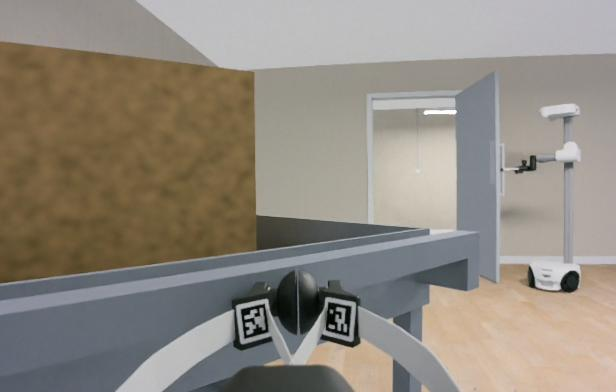

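move:
  blocking: false
  r1: {"base":{"translate_m":-0.1},"pace":"slow"}

wait:
  seconds: 3

move:
  blocking: false
  r1: {"base":{"strafe_m":-0.25},"joints":{"lift_m":1.0,"wrist_pitch_rad":1.57,"wrist_roll_rad":1.57,"gripper_m":0.1},"pace":"slow"}

wait:
  seconds: 6
  cameras: ["r1_head_camera","r1_wrist_camera"]

Scene clock: 1757.93 s.
move: r1 moving
r1.base_odometry: x=-5.870 y=-2.575 heading=+0.970
r1.turned_by_wheels: +0.000
r1.turned_by_imu: -0.001
r1.base_tilt: forward=-1.6 right=+1.2
r1.lidar_m: 0.34 0.44 1.74 1.71 0.88 0.73 0.69 0.82 1.36 2.98 3.36 0.57
r1.base_status: translate_m moving
r1.joint_positions: lift_m=+0.678 arm_m=+0.000 wrist_yaw_rad=-0.003 wrist_pitch_rad=+0.004 wrist_roll_rad=+0.002 gripper_m=-0.010
r1.joint_status: not commanded
r1.measured_speeds: translate_m=-0.049 strafe_m=+0.000 rotate_rad=-0.003 lift_m=+0.000 arm_m=+0.000 wrist_yaw_rad=+0.001 wrist_pitch_rad=+0.000 wrist_roll_rad=+0.000
r1.motor_effort: lift_m=+13(13) arm_m=+4(4) wheel_0=-5(6) wheel_1=-2(5) wheel_2=+6(6)
r1.servo_current: wrist_yaw_rad=39(59) wrist_pitch_rad=39(46) wrist_roll_rad=59(59) gripper_m=46(52)
r1.hand_pose: x=+0.4590 y=-0.0882 z=+0.8556 quat_wxyz=(+1.000, +0.001, +0.002, -0.001) (m; r1's base frame)
r1.wrist_depth_mm: - - - - - - - / 421 462 512 - - - - / 424 462 504 - - - - / 427 462 512 - - - - / 415 452 508 - - - - / - - 184 195 424 - - / 216 230 180 151 153 1921 -
r2: as last shown
r2.lidar_m: 0.39 0.45 3.47 3.46 4.09 2.27 1.45 1.30 1.32 1.25 1.13 0.84
r2.motor_effort: lift_m=+20(20) arm_m=-3(4) wheel_0=-13(13) wheel_1=-9(9) wheel_2=+11(11)
r2.servo_current: wrist_yaw_rad=78(85) wrist_pitch_rad=46(46) wrist_roll_rad=52(59) gripper_m=98(104)
r2.wrist_depth_mm: - - 230 161 249 258 270 / - - 231 235 249 260 270 / - - 232 164 250 260 271 / - - 234 165 251 262 273 / - - 235 166 255 264 274 / - - 233 167 178 266 274 / - - 236 - 258 262 278
pictures: none

Scene clock: 1759.73 s.
earlier move: r1 done
r1.base_odometry: x=-5.920 y=-2.648 heading=+0.970
r1.turned_by_wheels: +0.000
r1.turned_by_imu: +0.000
r1.base_tilt: forward=-1.6 right=+1.3
r1.lidar_m: 0.46 0.54 1.75 1.49 0.80 0.65 0.63 0.74 1.18 2.98 3.34 0.68
r1.base_status: done
r1.joint_positions: lift_m=+0.678 arm_m=+0.000 wrist_yaw_rad=-0.003 wrist_pitch_rad=+0.004 wrist_roll_rad=+0.002 gripper_m=-0.010
r1.joint_status: not commanded
r1.measured_speeds: all 0
r1.motor_effort: lift_m=+13(13) arm_m=+4(4) wheel_0=-4(8) wheel_1=-4(6) wheel_2=+3(7)
r1.servo_current: wrist_yaw_rad=52(65) wrist_pitch_rad=46(52) wrist_roll_rad=46(65) gripper_m=46(52)
r1.hand_pose: x=+0.4590 y=-0.0882 z=+0.8556 quat_wxyz=(+1.000, +0.001, +0.002, -0.001) (m; r1's base frame)
r1.wrist_depth_mm: - - - - - - - / 504 539 - - - - - / 500 530 591 - - - - / 496 535 591 - - - - / 492 530 585 - - - - / 219 - 186 195 521 - - / 224 297 163 151 152 1921 -
r2.base_odometry: x=-2.695 y=+0.155 heading=-2.611
r2.turned_by_wheels: +0.000
r2.turned_by_imu: +0.000
r2.base_tilt: forward=-0.6 right=+0.1
r2.lidar_m: 0.42 0.45 3.48 3.46 4.10 2.27 1.44 1.28 1.30 1.23 1.13 0.83
r2.base_status: not commanded
r2.joint_positions: lift_m=+0.900 arm_m=+0.000 wrist_yaw_rad=+0.656 wrist_pitch_rad=+0.001 wrist_roll_rad=+0.000 gripper_m=-0.029
r2.joint_status: not commanded
r2.measured_speeds: all 0
r2.motor_effort: lift_m=+20(20) arm_m=-3(4) wheel_0=-12(13) wheel_1=-8(9) wheel_2=+10(11)
r2.servo_current: wrist_yaw_rad=85(91) wrist_pitch_rad=33(52) wrist_roll_rad=52(59) gripper_m=98(104)
r2.hand_pose: x=+0.4528 y=+0.1066 z=+1.0777 quat_wxyz=(+0.947, +0.000, +0.000, +0.322) (m; r2's base frame)
r2.wrist_depth_mm: - - 230 162 249 258 267 / - - 231 235 250 259 270 / - - 232 164 250 260 271 / - - 233 165 252 263 272 / - - 235 167 254 264 273 / - - 233 167 178 266 276 / - - 236 - 258 263 277
wait: 1.80 of 3 s (r1 has come to rest)
pictures: none

Scene clock: 1760.23 s.
move: r1 moving
r1.base_odometry: x=-5.908 y=-2.656 heading=+0.970
r1.turned_by_wheels: +0.000
r1.turned_by_imu: +0.000
r1.base_tilt: forward=-1.6 right=+1.3
r1.lidar_m: 0.44 0.54 1.77 1.51 0.78 0.66 0.64 0.73 1.20 2.96 3.34 0.68
r1.base_status: strafe_m moving
r1.joint_positions: lift_m=+0.703 arm_m=+0.000 wrist_yaw_rad=-0.003 wrist_pitch_rad=+0.407 wrist_roll_rad=+0.406 gripper_m=+0.003
r1.joint_status: lift_m moving; wrist_pitch_rad moving; wrist_roll_rad moving; gripper_m moving
r1.measured_speeds: translate_m=+0.000 strafe_m=-0.055 rotate_rad=+0.001 lift_m=+0.097 arm_m=+0.000 wrist_yaw_rad=+0.000 wrist_pitch_rad=+1.717 wrist_roll_rad=+1.720
r1.motor_effort: lift_m=+26(27) arm_m=+4(4) wheel_0=+7(9) wheel_1=-7(8) wheel_2=+0(2)
r1.servo_current: wrist_yaw_rad=52(72) wrist_pitch_rad=85(85) wrist_roll_rad=117(117) gripper_m=52(59)
r1.hand_pose: x=+0.4354 y=-0.0881 z=+0.7668 quat_wxyz=(+0.959, +0.198, +0.198, -0.042) (m; r1's base frame)
r1.wrist_depth_mm: 473 525 - - - - - / 473 525 - - - - - / 480 530 357 500 - - - / 477 - 410 - 1921 1808 1576 / - 338 1042 1983 1537 1430 1281 / 282 - 186 203 585 1182 1078 / 298 140 158 131 156 1008 946
r2: as last shown
r2.base_tilt: forward=-0.6 right=+0.0
r2.lidar_m: 0.42 0.43 3.47 3.46 4.05 2.23 1.43 1.28 1.31 1.24 1.14 0.86
r2.motor_effort: lift_m=+20(20) arm_m=-4(4) wheel_0=-12(13) wheel_1=-9(9) wheel_2=+10(11)
r2.servo_current: wrist_yaw_rad=85(91) wrist_pitch_rad=33(46) wrist_roll_rad=52(59) gripper_m=104(104)
r2.wrist_depth_mm: - - 230 161 248 257 268 / - - 230 236 250 259 268 / - - 233 163 251 262 271 / - - 233 165 251 264 272 / - - 235 167 254 265 274 / - - 233 167 178 267 276 / - - 236 - 258 263 278
pictures: none

Scene clock: 1763.77 s.
earlier move: r1 done
r1.base_odometry: x=-5.713 y=-2.789 heading=+0.970
r1.turned_by_wheels: +0.000
r1.turned_by_imu: -0.001
r1.base_tilt: forward=-1.6 right=+1.3
r1.lidar_m: 0.57 0.52 2.01 1.62 0.83 0.68 0.68 0.78 1.30 2.72 3.05 4.00
r1.base_status: done
r1.joint_positions: lift_m=+1.000 arm_m=+0.000 wrist_yaw_rad=-0.003 wrist_pitch_rad=+1.568 wrist_roll_rad=+1.568 gripper_m=+0.100
r1.joint_status: all done
r1.measured_speeds: all 0
r1.motor_effort: lift_m=+24(27) arm_m=+4(4) wheel_0=+3(9) wheel_1=-1(8) wheel_2=+0(2)
r1.servo_current: wrist_yaw_rad=46(72) wrist_pitch_rad=46(85) wrist_roll_rad=52(117) gripper_m=46(65)
r1.hand_pose: x=+0.1716 y=-0.0874 z=+0.8893 quat_wxyz=(+0.501, +0.501, +0.499, -0.499) (m; r1's base frame)
r1.wrist_depth_mm: 1118 1098 1118 1078 1098 1098 1078 / 1098 1098 1118 1118 1098 1098 1078 / 1098 1098 1118 1098 1098 1098 1098 / 1098 1118 1098 1098 891 1098 1098 / 1098 1118 1118 904 878 931 375 / - 946 216 1098 198 1098 1118 / - 891 1098 145 1098 1118 1118
r2.base_odometry: x=-2.695 y=+0.155 heading=-2.611
r2.turned_by_wheels: +0.000
r2.turned_by_imu: +0.000
r2.base_tilt: forward=-0.6 right=+0.1
r2.lidar_m: 0.41 0.44 3.48 3.47 3.96 2.24 1.44 1.30 1.31 1.26 1.12 0.88
r2.base_status: not commanded
r2.joint_positions: lift_m=+0.900 arm_m=+0.000 wrist_yaw_rad=+0.656 wrist_pitch_rad=+0.001 wrist_roll_rad=+0.000 gripper_m=-0.029
r2.joint_status: not commanded
r2.measured_speeds: all 0
r2.motor_effort: lift_m=+20(20) arm_m=-4(4) wheel_0=-12(13) wheel_1=-9(9) wheel_2=+11(11)
r2.servo_current: wrist_yaw_rad=72(98) wrist_pitch_rad=39(46) wrist_roll_rad=39(59) gripper_m=98(111)
r2.hand_pose: x=+0.4528 y=+0.1066 z=+1.0777 quat_wxyz=(+0.947, +0.000, +0.000, +0.322) (m; r2's base frame)
r2.wrist_depth_mm: - - 230 161 249 258 267 / - - 231 234 250 259 267 / - - 232 164 251 262 271 / - - 234 165 251 263 272 / - - 236 167 254 265 274 / - - 233 167 178 267 276 / - - 236 - 257 263 277
wait: 3.53 of 6 s (r1 has come to rest)
pictures: r1_head_camera, r1_wrist_camera
Images, in order (width x height): r1_head_camera 420x560, r1_wrist_camera 616x392.

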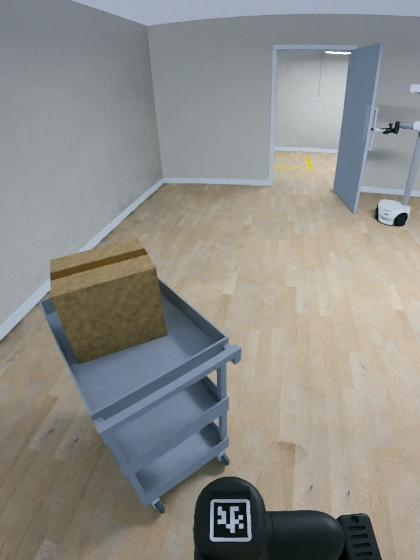

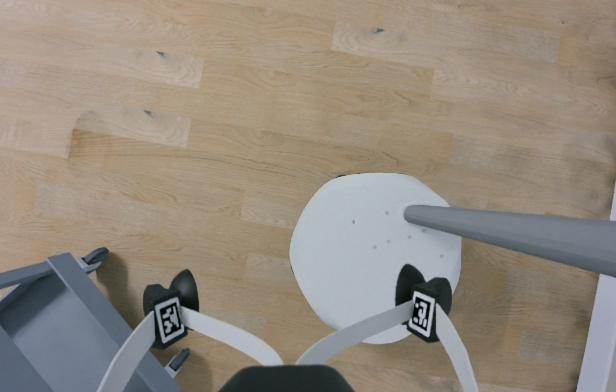

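zoom_image:
  camera: "r1_head_camera"
  region: [40, 230, 260, 520]

Scaled by 1.738 from the camera's 420x560 image, which has a finer 600x800 frame.

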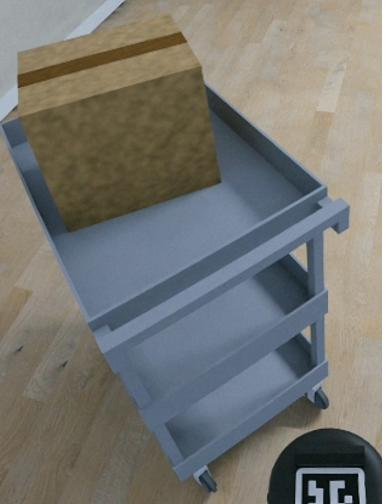

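move:
  blocking: false
  r1: {"base":{"rotate_rad":0.54},"joints":{"lift_m":1.1,"arm_m":0.15},"pace":"slow"}

wait:
  seconds: 3

move:
  blocking: false
  r1: {"base":{"translate_m":0.2,"strafe_m":-0.11},"pace":"slow"}

wait:
  seconds: 4
  cameras: ["r1_head_camera","r1_wrist_camera"]

Scene clock: 1794.27 s.
move: r1 moving
r1.base_odometry: x=-5.713 y=-2.789 heading=+1.096
r1.turned_by_wheels: +0.126
r1.turned_by_imu: +0.126
r1.base_tilt: forward=-1.5 right=+1.3
r1.lidar_m: 0.54 0.52 1.98 1.27 0.77 0.68 0.69 0.87 1.60 2.74 3.26 3.99
r1.base_status: rotate_rad moving
r1.joint_positions: lift_m=+1.025 arm_m=+0.013 wrist_yaw_rad=-0.003 wrist_pitch_rad=+1.568 wrist_roll_rad=+1.568 gripper_m=+0.100
r1.joint_status: lift_m moving; arm_m moving
r1.measured_speeds: translate_m=+0.000 strafe_m=+0.001 rotate_rad=+0.487 lift_m=+0.097 arm_m=+0.049 wrist_yaw_rad=+0.000 wrist_pitch_rad=+0.000 wrist_roll_rad=+0.000
r1.motor_effort: lift_m=+24(26) arm_m=+5(7) wheel_0=-6(9) wheel_1=-6(7) wheel_2=-4(5)
r1.servo_current: wrist_yaw_rad=52(59) wrist_pitch_rad=39(46) wrist_roll_rad=65(65) gripper_m=39(52)
r1.hand_pose: x=+0.1842 y=-0.0874 z=+0.9147 quat_wxyz=(+0.501, +0.501, +0.499, -0.499) (m; r1's base frame)
r1.wrist_depth_mm: 1160 1138 1138 1138 1138 1138 1138 / 1138 1138 1138 1138 1118 1118 1118 / 1098 1138 1118 1138 1118 1138 1118 / 1118 1118 1138 1118 917 1138 1118 / - 1118 1138 917 904 1118 407 / - 917 215 1118 197 1138 1160 / 647 163 1118 145 1138 1098 1138
r2: as last shown
r2.lidar_m: 0.41 0.43 3.50 3.46 3.93 2.26 1.44 1.29 1.30 1.26 1.11 0.87
r2.motor_effort: lift_m=+20(20) arm_m=-3(4) wheel_0=-12(13) wheel_1=-9(9) wheel_2=+11(11)
r2.servo_current: wrist_yaw_rad=98(98) wrist_pitch_rad=39(46) wrist_roll_rad=39(52) gripper_m=98(111)
r2.wrist_depth_mm: - - 229 162 248 258 267 / - - 230 235 250 260 270 / - - 233 164 251 262 271 / - - 234 165 252 263 272 / - - 235 166 255 264 274 / - - 233 167 178 266 276 / - - 236 - 259 263 277
pictures: none

Scene clock: 1796.53 s.
earlier move: r1 done
r1.base_odometry: x=-5.713 y=-2.789 heading=+1.509
r1.turned_by_wheels: +0.414
r1.turned_by_imu: +0.416
r1.base_tilt: forward=-1.6 right=+1.2
r1.lidar_m: 0.53 2.03 1.59 0.85 0.67 0.65 0.77 1.33 2.75 3.09 3.96 0.58
r1.base_status: done
r1.joint_positions: lift_m=+1.100 arm_m=+0.150 wrist_yaw_rad=-0.003 wrist_pitch_rad=+1.568 wrist_roll_rad=+1.568 gripper_m=+0.100
r1.joint_status: all done
r1.measured_speeds: all 0
r1.motor_effort: lift_m=+24(27) arm_m=+5(7) wheel_0=-4(9) wheel_1=-2(7) wheel_2=-1(6)
r1.servo_current: wrist_yaw_rad=33(72) wrist_pitch_rad=46(52) wrist_roll_rad=52(65) gripper_m=39(52)
r1.hand_pose: x=+0.3215 y=-0.0874 z=+0.9893 quat_wxyz=(+0.501, +0.501, +0.499, -0.499) (m; r1's base frame)
r1.wrist_depth_mm: 559 1205 1182 1205 1182 1205 1182 / - 904 1205 1205 1229 1182 1205 / - 723 1205 1205 1229 1229 1182 / - - 1205 1205 1008 1229 1182 / - 699 1229 1182 1008 976 1229 / 353 215 215 1229 198 1205 1229 / - 1205 1182 145 1182 1182 1229
r2.base_odometry: x=-2.695 y=+0.155 heading=-2.611
r2.turned_by_wheels: +0.000
r2.turned_by_imu: +0.000
r2.base_tilt: forward=-0.6 right=+0.1
r2.lidar_m: 0.41 0.44 3.48 3.47 3.94 2.28 1.42 1.28 1.30 1.26 1.13 0.87
r2.base_status: not commanded
r2.joint_positions: lift_m=+0.900 arm_m=+0.000 wrist_yaw_rad=+0.656 wrist_pitch_rad=+0.001 wrist_roll_rad=+0.000 gripper_m=-0.029
r2.joint_status: not commanded
r2.measured_speeds: all 0
r2.motor_effort: lift_m=+20(20) arm_m=-4(4) wheel_0=-13(13) wheel_1=-9(9) wheel_2=+10(11)
r2.servo_current: wrist_yaw_rad=78(98) wrist_pitch_rad=33(46) wrist_roll_rad=33(59) gripper_m=104(111)
r2.hand_pose: x=+0.4528 y=+0.1066 z=+1.0777 quat_wxyz=(+0.947, +0.000, +0.000, +0.322) (m; r2's base frame)
r2.wrist_depth_mm: - - 230 161 250 259 270 / - - 231 235 250 260 267 / - - 232 165 250 260 271 / - - 235 164 251 262 272 / - - 235 167 254 265 274 / - - 234 167 178 267 276 / - - 236 - 258 263 278
wait: 2.27 of 3 s (r1 has come to rest)
pictures: none

Scene clock: 1797.03 s.
move: r1 moving
r1.base_odometry: x=-5.706 y=-2.777 heading=+1.510
r1.turned_by_wheels: +0.000
r1.turned_by_imu: +0.000
r1.base_tilt: forward=-1.6 right=+1.3
r1.lidar_m: 0.50 1.98 1.62 0.84 0.70 0.70 0.81 1.33 2.74 3.09 3.98 0.57
r1.base_status: translate_m moving; strafe_m moving
r1.joint_positions: lift_m=+1.100 arm_m=+0.150 wrist_yaw_rad=-0.003 wrist_pitch_rad=+1.568 wrist_roll_rad=+1.568 gripper_m=+0.100
r1.joint_status: not commanded
r1.measured_speeds: translate_m=+0.049 strafe_m=-0.027 rotate_rad=+0.000 lift_m=+0.000 arm_m=+0.000 wrist_yaw_rad=+0.000 wrist_pitch_rad=+0.000 wrist_roll_rad=+0.000
r1.motor_effort: lift_m=+24(24) arm_m=+4(5) wheel_0=+7(7) wheel_1=+3(3) wheel_2=-5(7)
r1.servo_current: wrist_yaw_rad=46(59) wrist_pitch_rad=46(46) wrist_roll_rad=52(52) gripper_m=39(46)
r1.hand_pose: x=+0.3215 y=-0.0874 z=+0.9893 quat_wxyz=(+0.501, +0.501, +0.499, -0.499) (m; r1's base frame)
r1.wrist_depth_mm: 544 1205 1229 1205 1205 1182 1229 / - 960 1205 1229 1182 1205 1205 / - 707 1205 1205 1229 1182 1205 / 355 715 1205 1205 1008 1205 1205 / 353 - 1205 1182 991 991 1205 / 359 216 216 1205 198 1205 1205 / - 397 1205 145 1205 1182 1205
r2: as last shown
r2.lidar_m: 0.42 0.44 3.48 3.46 3.92 2.26 1.40 1.30 1.31 1.24 1.13 0.84
r2.motor_effort: lift_m=+20(20) arm_m=-3(4) wheel_0=-13(13) wheel_1=-9(9) wheel_2=+11(11)
r2.servo_current: wrist_yaw_rad=85(85) wrist_pitch_rad=39(46) wrist_roll_rad=52(59) gripper_m=104(111)
r2.wrist_depth_mm: - - 230 162 248 258 268 / - - 230 236 249 259 268 / - - 233 164 250 260 271 / - - 234 165 251 263 272 / - - 235 166 254 264 274 / - - 233 167 178 266 277 / - - 236 - 258 263 277
pictures: none

Scene clock: 1799.97 s.
earlier move: r1 done
r1.base_odometry: x=-5.591 y=-2.596 heading=+1.510
r1.turned_by_wheels: +0.000
r1.turned_by_imu: -0.001
r1.base_tilt: forward=-1.6 right=+1.3
r1.lidar_m: 0.34 0.35 1.95 1.10 0.89 0.90 1.05 1.70 2.79 3.13 3.78 0.39
r1.base_status: done
r1.joint_positions: lift_m=+1.100 arm_m=+0.150 wrist_yaw_rad=-0.003 wrist_pitch_rad=+1.568 wrist_roll_rad=+1.568 gripper_m=+0.100
r1.joint_status: not commanded
r1.measured_speeds: all 0
r1.motor_effort: lift_m=+24(24) arm_m=+4(5) wheel_0=+2(9) wheel_1=+3(6) wheel_2=-2(7)
r1.servo_current: wrist_yaw_rad=65(72) wrist_pitch_rad=46(46) wrist_roll_rad=39(65) gripper_m=39(52)
r1.hand_pose: x=+0.3215 y=-0.0874 z=+0.9893 quat_wxyz=(+0.501, +0.501, +0.499, -0.499) (m; r1's base frame)
r1.wrist_depth_mm: 1205 1182 1182 1182 1205 1205 1229 / 418 418 1205 1182 1182 1229 1205 / 415 415 436 1205 1205 1205 1205 / 418 413 407 1205 1025 1205 1182 / 418 418 347 1205 991 1008 1229 / 418 415 210 1205 197 1229 1205 / 415 415 - 145 1205 1229 1205
r2.base_odometry: x=-2.695 y=+0.155 heading=-2.611
r2.turned_by_wheels: +0.000
r2.turned_by_imu: +0.000
r2.base_tilt: forward=-0.6 right=+0.1
r2.lidar_m: 0.41 0.43 3.47 3.46 3.82 2.25 1.43 1.30 1.34 1.24 1.13 0.87
r2.base_status: not commanded
r2.joint_positions: lift_m=+0.900 arm_m=+0.000 wrist_yaw_rad=+0.656 wrist_pitch_rad=+0.001 wrist_roll_rad=+0.000 gripper_m=-0.029
r2.joint_status: not commanded
r2.measured_speeds: all 0
r2.motor_effort: lift_m=+20(20) arm_m=-3(4) wheel_0=-12(13) wheel_1=-9(9) wheel_2=+11(11)
r2.servo_current: wrist_yaw_rad=85(91) wrist_pitch_rad=46(46) wrist_roll_rad=39(59) gripper_m=104(111)
r2.hand_pose: x=+0.4528 y=+0.1066 z=+1.0777 quat_wxyz=(+0.947, +0.000, +0.000, +0.322) (m; r2's base frame)
r2.wrist_depth_mm: - - 230 162 249 259 267 / - - 231 234 250 259 270 / - - 232 164 250 260 271 / - - 234 165 252 262 272 / - - 236 167 254 265 274 / - - 233 167 178 266 274 / - - 236 - 258 262 278
wait: 2.93 of 4 s (r1 has come to rest)
pictures: r1_head_camera, r1_wrist_camera
Images, in order (width x height): r1_head_camera 420x560, r1_wrist_camera 616x392.

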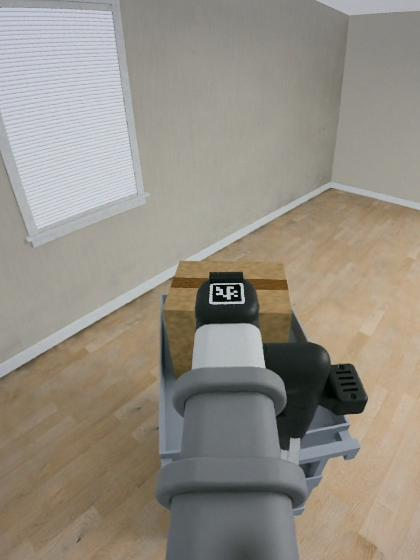

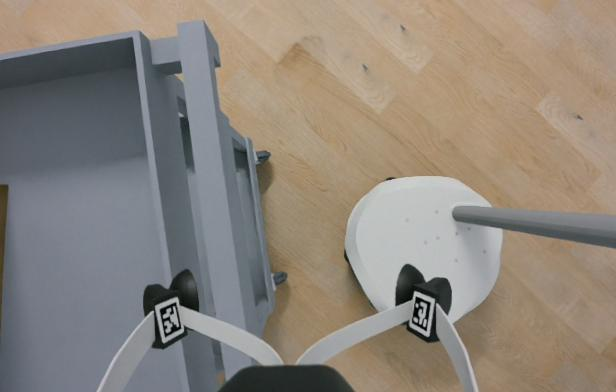

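move:
  blocking: false
  r1: {"base":{"rotate_rad":0.11},"pace":"slow"}

wait:
  seconds: 2

move:
  blocking: false
  r1: {"base":{"translate_m":0.055,"strafe_m":-0.045},"joints":{"lift_m":1.05},"pace":"slow"}

wait:
  seconds: 3
  cameras: ["r1_head_camera","r1_wrist_camera"]

Scene clock: 1814.73 s.
move: r1 moving
r1.base_odometry: x=-5.591 y=-2.596 heading=+1.606
r1.turned_by_wheels: +0.097
r1.turned_by_imu: +0.097
r1.base_tilt: forward=-1.6 right=+1.3
r1.lidar_m: 0.34 0.36 1.75 1.02 0.91 0.90 1.10 2.06 2.79 3.33 3.83 0.36
r1.base_status: rotate_rad moving
r1.joint_positions: lift_m=+1.100 arm_m=+0.150 wrist_yaw_rad=-0.003 wrist_pitch_rad=+1.568 wrist_roll_rad=+1.568 gripper_m=+0.100
r1.joint_status: not commanded
r1.measured_speeds: translate_m=-0.002 strafe_m=+0.000 rotate_rad=+0.177 lift_m=+0.000 arm_m=+0.000 wrist_yaw_rad=+0.000 wrist_pitch_rad=+0.000 wrist_roll_rad=+0.000
r1.motor_effort: lift_m=+24(24) arm_m=+4(5) wheel_0=-4(6) wheel_1=-1(6) wheel_2=-2(5)
r1.servo_current: wrist_yaw_rad=46(72) wrist_pitch_rad=39(46) wrist_roll_rad=59(65) gripper_m=46(46)
r1.hand_pose: x=+0.3215 y=-0.0874 z=+0.9893 quat_wxyz=(+0.501, +0.501, +0.499, -0.499) (m; r1's base frame)
r1.wrist_depth_mm: 418 418 345 1205 1205 1205 1205 / 413 415 415 1205 1182 1182 1160 / 415 415 402 1205 1205 1205 1182 / 415 415 392 1229 991 1205 1229 / 418 415 345 1205 991 991 1182 / 415 415 211 1205 198 1229 1205 / 418 415 349 145 1205 1205 1182
r2: as last shown
r2.lidar_m: 0.41 0.41 3.49 3.44 3.82 2.23 1.43 1.29 1.31 1.26 1.13 0.88
r2.servo_current: wrist_yaw_rad=78(91) wrist_pitch_rad=39(46) wrist_roll_rad=39(52) gripper_m=98(104)
r2.wrist_depth_mm: - - 230 162 249 259 268 / - - 231 235 250 260 270 / - - 232 164 251 260 270 / - - 233 165 251 263 273 / - - 236 166 254 264 274 / - - 233 167 178 267 276 / - - 236 - 258 262 278
pictures: none

Scene clock: 1815.20 s.
earlier move: r1 done
r1.base_odometry: x=-5.591 y=-2.596 heading=+1.619
r1.turned_by_wheels: +0.013
r1.turned_by_imu: +0.013
r1.base_tilt: forward=-1.6 right=+1.3
r1.lidar_m: 0.33 0.38 1.69 1.04 0.92 0.92 1.12 2.08 2.81 3.32 3.80 0.38
r1.base_status: done
r1.joint_positions: lift_m=+1.100 arm_m=+0.150 wrist_yaw_rad=-0.003 wrist_pitch_rad=+1.568 wrist_roll_rad=+1.568 gripper_m=+0.100
r1.joint_status: not commanded
r1.measured_speeds: all 0
r1.motor_effort: lift_m=+24(24) arm_m=+5(5) wheel_0=-3(6) wheel_1=-3(6) wheel_2=-2(5)
r1.servo_current: wrist_yaw_rad=33(72) wrist_pitch_rad=46(52) wrist_roll_rad=72(72) gripper_m=46(46)
r1.hand_pose: x=+0.3215 y=-0.0874 z=+0.9893 quat_wxyz=(+0.501, +0.501, +0.499, -0.499) (m; r1's base frame)
r1.wrist_depth_mm: 415 415 347 1205 1205 1229 1182 / 415 415 399 1182 1160 1205 1229 / 418 418 345 1205 1182 1205 1205 / 415 418 389 1205 991 1182 1205 / 418 418 347 1182 1008 991 1229 / 415 413 211 1205 198 1229 1182 / 415 415 349 145 1205 1205 1182
r2.base_odometry: x=-2.695 y=+0.155 heading=-2.611
r2.turned_by_wheels: +0.000
r2.turned_by_imu: +0.000
r2.base_tilt: forward=-0.6 right=+0.1
r2.lidar_m: 0.42 0.45 3.48 3.47 3.82 2.21 1.44 1.30 1.30 1.26 1.12 0.88
r2.base_status: not commanded
r2.joint_positions: lift_m=+0.900 arm_m=+0.000 wrist_yaw_rad=+0.656 wrist_pitch_rad=+0.001 wrist_roll_rad=+0.000 gripper_m=-0.029
r2.joint_status: not commanded
r2.measured_speeds: all 0
r2.motor_effort: lift_m=+20(20) arm_m=-3(4) wheel_0=-12(13) wheel_1=-9(9) wheel_2=+10(11)
r2.servo_current: wrist_yaw_rad=78(91) wrist_pitch_rad=39(46) wrist_roll_rad=46(52) gripper_m=104(104)
r2.hand_pose: x=+0.4528 y=+0.1066 z=+1.0777 quat_wxyz=(+0.947, +0.000, +0.000, +0.322) (m; r2's base frame)
r2.wrist_depth_mm: - - 231 162 250 257 270 / - - 231 236 250 258 270 / - - 233 164 251 260 271 / - - 234 165 252 263 272 / - - 236 167 254 264 273 / - - 233 167 178 266 276 / - - 236 - 257 264 277
wait: 0.47 of 2 s (r1 has come to rest)
pictures: none

Scene clock: 1815.70 s.
move: r1 moving
r1.base_odometry: x=-5.583 y=-2.585 heading=+1.619
r1.turned_by_wheels: +0.000
r1.turned_by_imu: +0.000
r1.base_tilt: forward=-1.6 right=+1.3
r1.lidar_m: 0.33 0.34 1.75 1.06 0.92 0.92 1.12 2.09 2.80 3.30 3.81 0.35
r1.base_status: translate_m moving; strafe_m moving
r1.joint_positions: lift_m=+1.075 arm_m=+0.150 wrist_yaw_rad=-0.003 wrist_pitch_rad=+1.568 wrist_roll_rad=+1.568 gripper_m=+0.100
r1.joint_status: lift_m moving
r1.measured_speeds: translate_m=+0.039 strafe_m=-0.032 rotate_rad=+0.001 lift_m=-0.097 arm_m=+0.000 wrist_yaw_rad=+0.000 wrist_pitch_rad=+0.000 wrist_roll_rad=+0.000
r1.motor_effort: lift_m=+11(23) arm_m=+4(5) wheel_0=+6(9) wheel_1=-4(5) wheel_2=-6(6)
r1.servo_current: wrist_yaw_rad=46(59) wrist_pitch_rad=46(46) wrist_roll_rad=33(59) gripper_m=33(46)
r1.hand_pose: x=+0.3215 y=-0.0874 z=+0.9650 quat_wxyz=(+0.501, +0.501, +0.499, -0.499) (m; r1's base frame)
r1.wrist_depth_mm: 394 394 - 1182 1182 1205 1182 / 392 394 410 1205 1160 1205 1205 / 397 397 324 1182 1160 1182 1160 / 392 392 - 1182 976 1205 1160 / 394 392 - 1182 976 976 1182 / 394 394 196 1160 197 1160 1205 / 397 397 327 145 1182 1182 1182
r2: as last shown
r2.lidar_m: 0.39 0.43 3.47 3.46 3.82 2.24 1.44 1.29 1.31 1.28 1.14 0.83
r2.motor_effort: lift_m=+20(20) arm_m=-3(4) wheel_0=-12(13) wheel_1=-9(9) wheel_2=+11(11)
r2.servo_current: wrist_yaw_rad=78(91) wrist_pitch_rad=46(46) wrist_roll_rad=46(59) gripper_m=98(104)
r2.wrist_depth_mm: - - 229 162 249 258 268 / - - 231 235 251 259 268 / - - 233 164 251 262 272 / - - 233 165 252 264 272 / - - 235 166 254 264 273 / - - 232 167 178 266 276 / - - 235 - 258 263 278
pictures: none

Scene clock: 1817.10 s.
earlier move: r1 done
r1.base_odometry: x=-5.549 y=-2.539 heading=+1.619
r1.turned_by_wheels: +0.000
r1.turned_by_imu: +0.000
r1.base_tilt: forward=-1.6 right=+1.3
r1.lidar_m: 0.29 0.30 1.87 1.10 0.97 0.98 1.20 2.24 2.80 3.33 3.77 0.33
r1.base_status: done
r1.joint_positions: lift_m=+1.050 arm_m=+0.150 wrist_yaw_rad=-0.003 wrist_pitch_rad=+1.568 wrist_roll_rad=+1.568 gripper_m=+0.100
r1.joint_status: all done
r1.measured_speeds: all 0
r1.motor_effort: lift_m=+12(23) arm_m=+4(5) wheel_0=+5(9) wheel_1=-2(7) wheel_2=-1(7)
r1.servo_current: wrist_yaw_rad=52(78) wrist_pitch_rad=46(52) wrist_roll_rad=33(59) gripper_m=46(46)
r1.hand_pose: x=+0.3215 y=-0.0874 z=+0.9403 quat_wxyz=(+0.501, +0.501, +0.499, -0.499) (m; r1's base frame)
r1.wrist_depth_mm: - - - 1182 1138 1138 1138 / 368 364 368 1182 1160 1138 1138 / 368 368 370 1138 1182 1160 1182 / 368 368 368 1138 946 1160 1160 / 368 368 368 1160 946 946 1138 / 368 368 213 1160 198 1138 1160 / 370 368 366 139 1160 1182 1160
r2.base_odometry: x=-2.695 y=+0.155 heading=-2.611
r2.turned_by_wheels: +0.000
r2.turned_by_imu: +0.000
r2.base_tilt: forward=-0.6 right=+0.1
r2.lidar_m: 0.42 0.44 3.49 3.45 3.75 2.23 1.42 1.29 1.33 1.26 1.14 0.84
r2.base_status: not commanded
r2.joint_positions: lift_m=+0.900 arm_m=+0.000 wrist_yaw_rad=+0.656 wrist_pitch_rad=+0.001 wrist_roll_rad=+0.000 gripper_m=-0.029
r2.joint_status: not commanded
r2.measured_speeds: all 0
r2.motor_effort: lift_m=+20(20) arm_m=-4(4) wheel_0=-12(13) wheel_1=-9(9) wheel_2=+11(11)
r2.servo_current: wrist_yaw_rad=78(91) wrist_pitch_rad=46(46) wrist_roll_rad=52(59) gripper_m=104(104)
r2.hand_pose: x=+0.4528 y=+0.1066 z=+1.0777 quat_wxyz=(+0.947, +0.000, +0.000, +0.322) (m; r2's base frame)
r2.wrist_depth_mm: - - 230 162 248 258 270 / - - 231 235 250 259 270 / - - 234 164 252 260 272 / - - 234 165 252 262 272 / - - 235 167 255 264 273 / - - 233 167 178 266 274 / - - 236 - 257 263 279
wait: 1.40 of 3 s (r1 has come to rest)
pictures: r1_head_camera, r1_wrist_camera
Images, in order (width x height): r1_head_camera 420x560, r1_wrist_camera 616x392.

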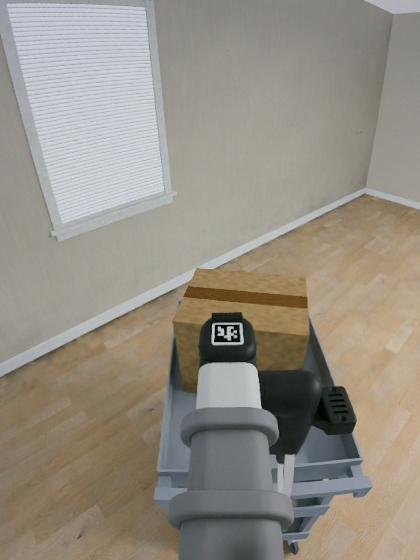

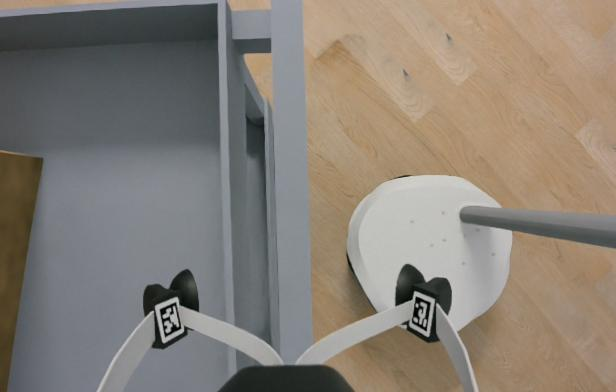

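zoom_image:
  camera: "r1_wrist_camera"
  region: [130, 0, 430, 392]

Scaled by 1.286.

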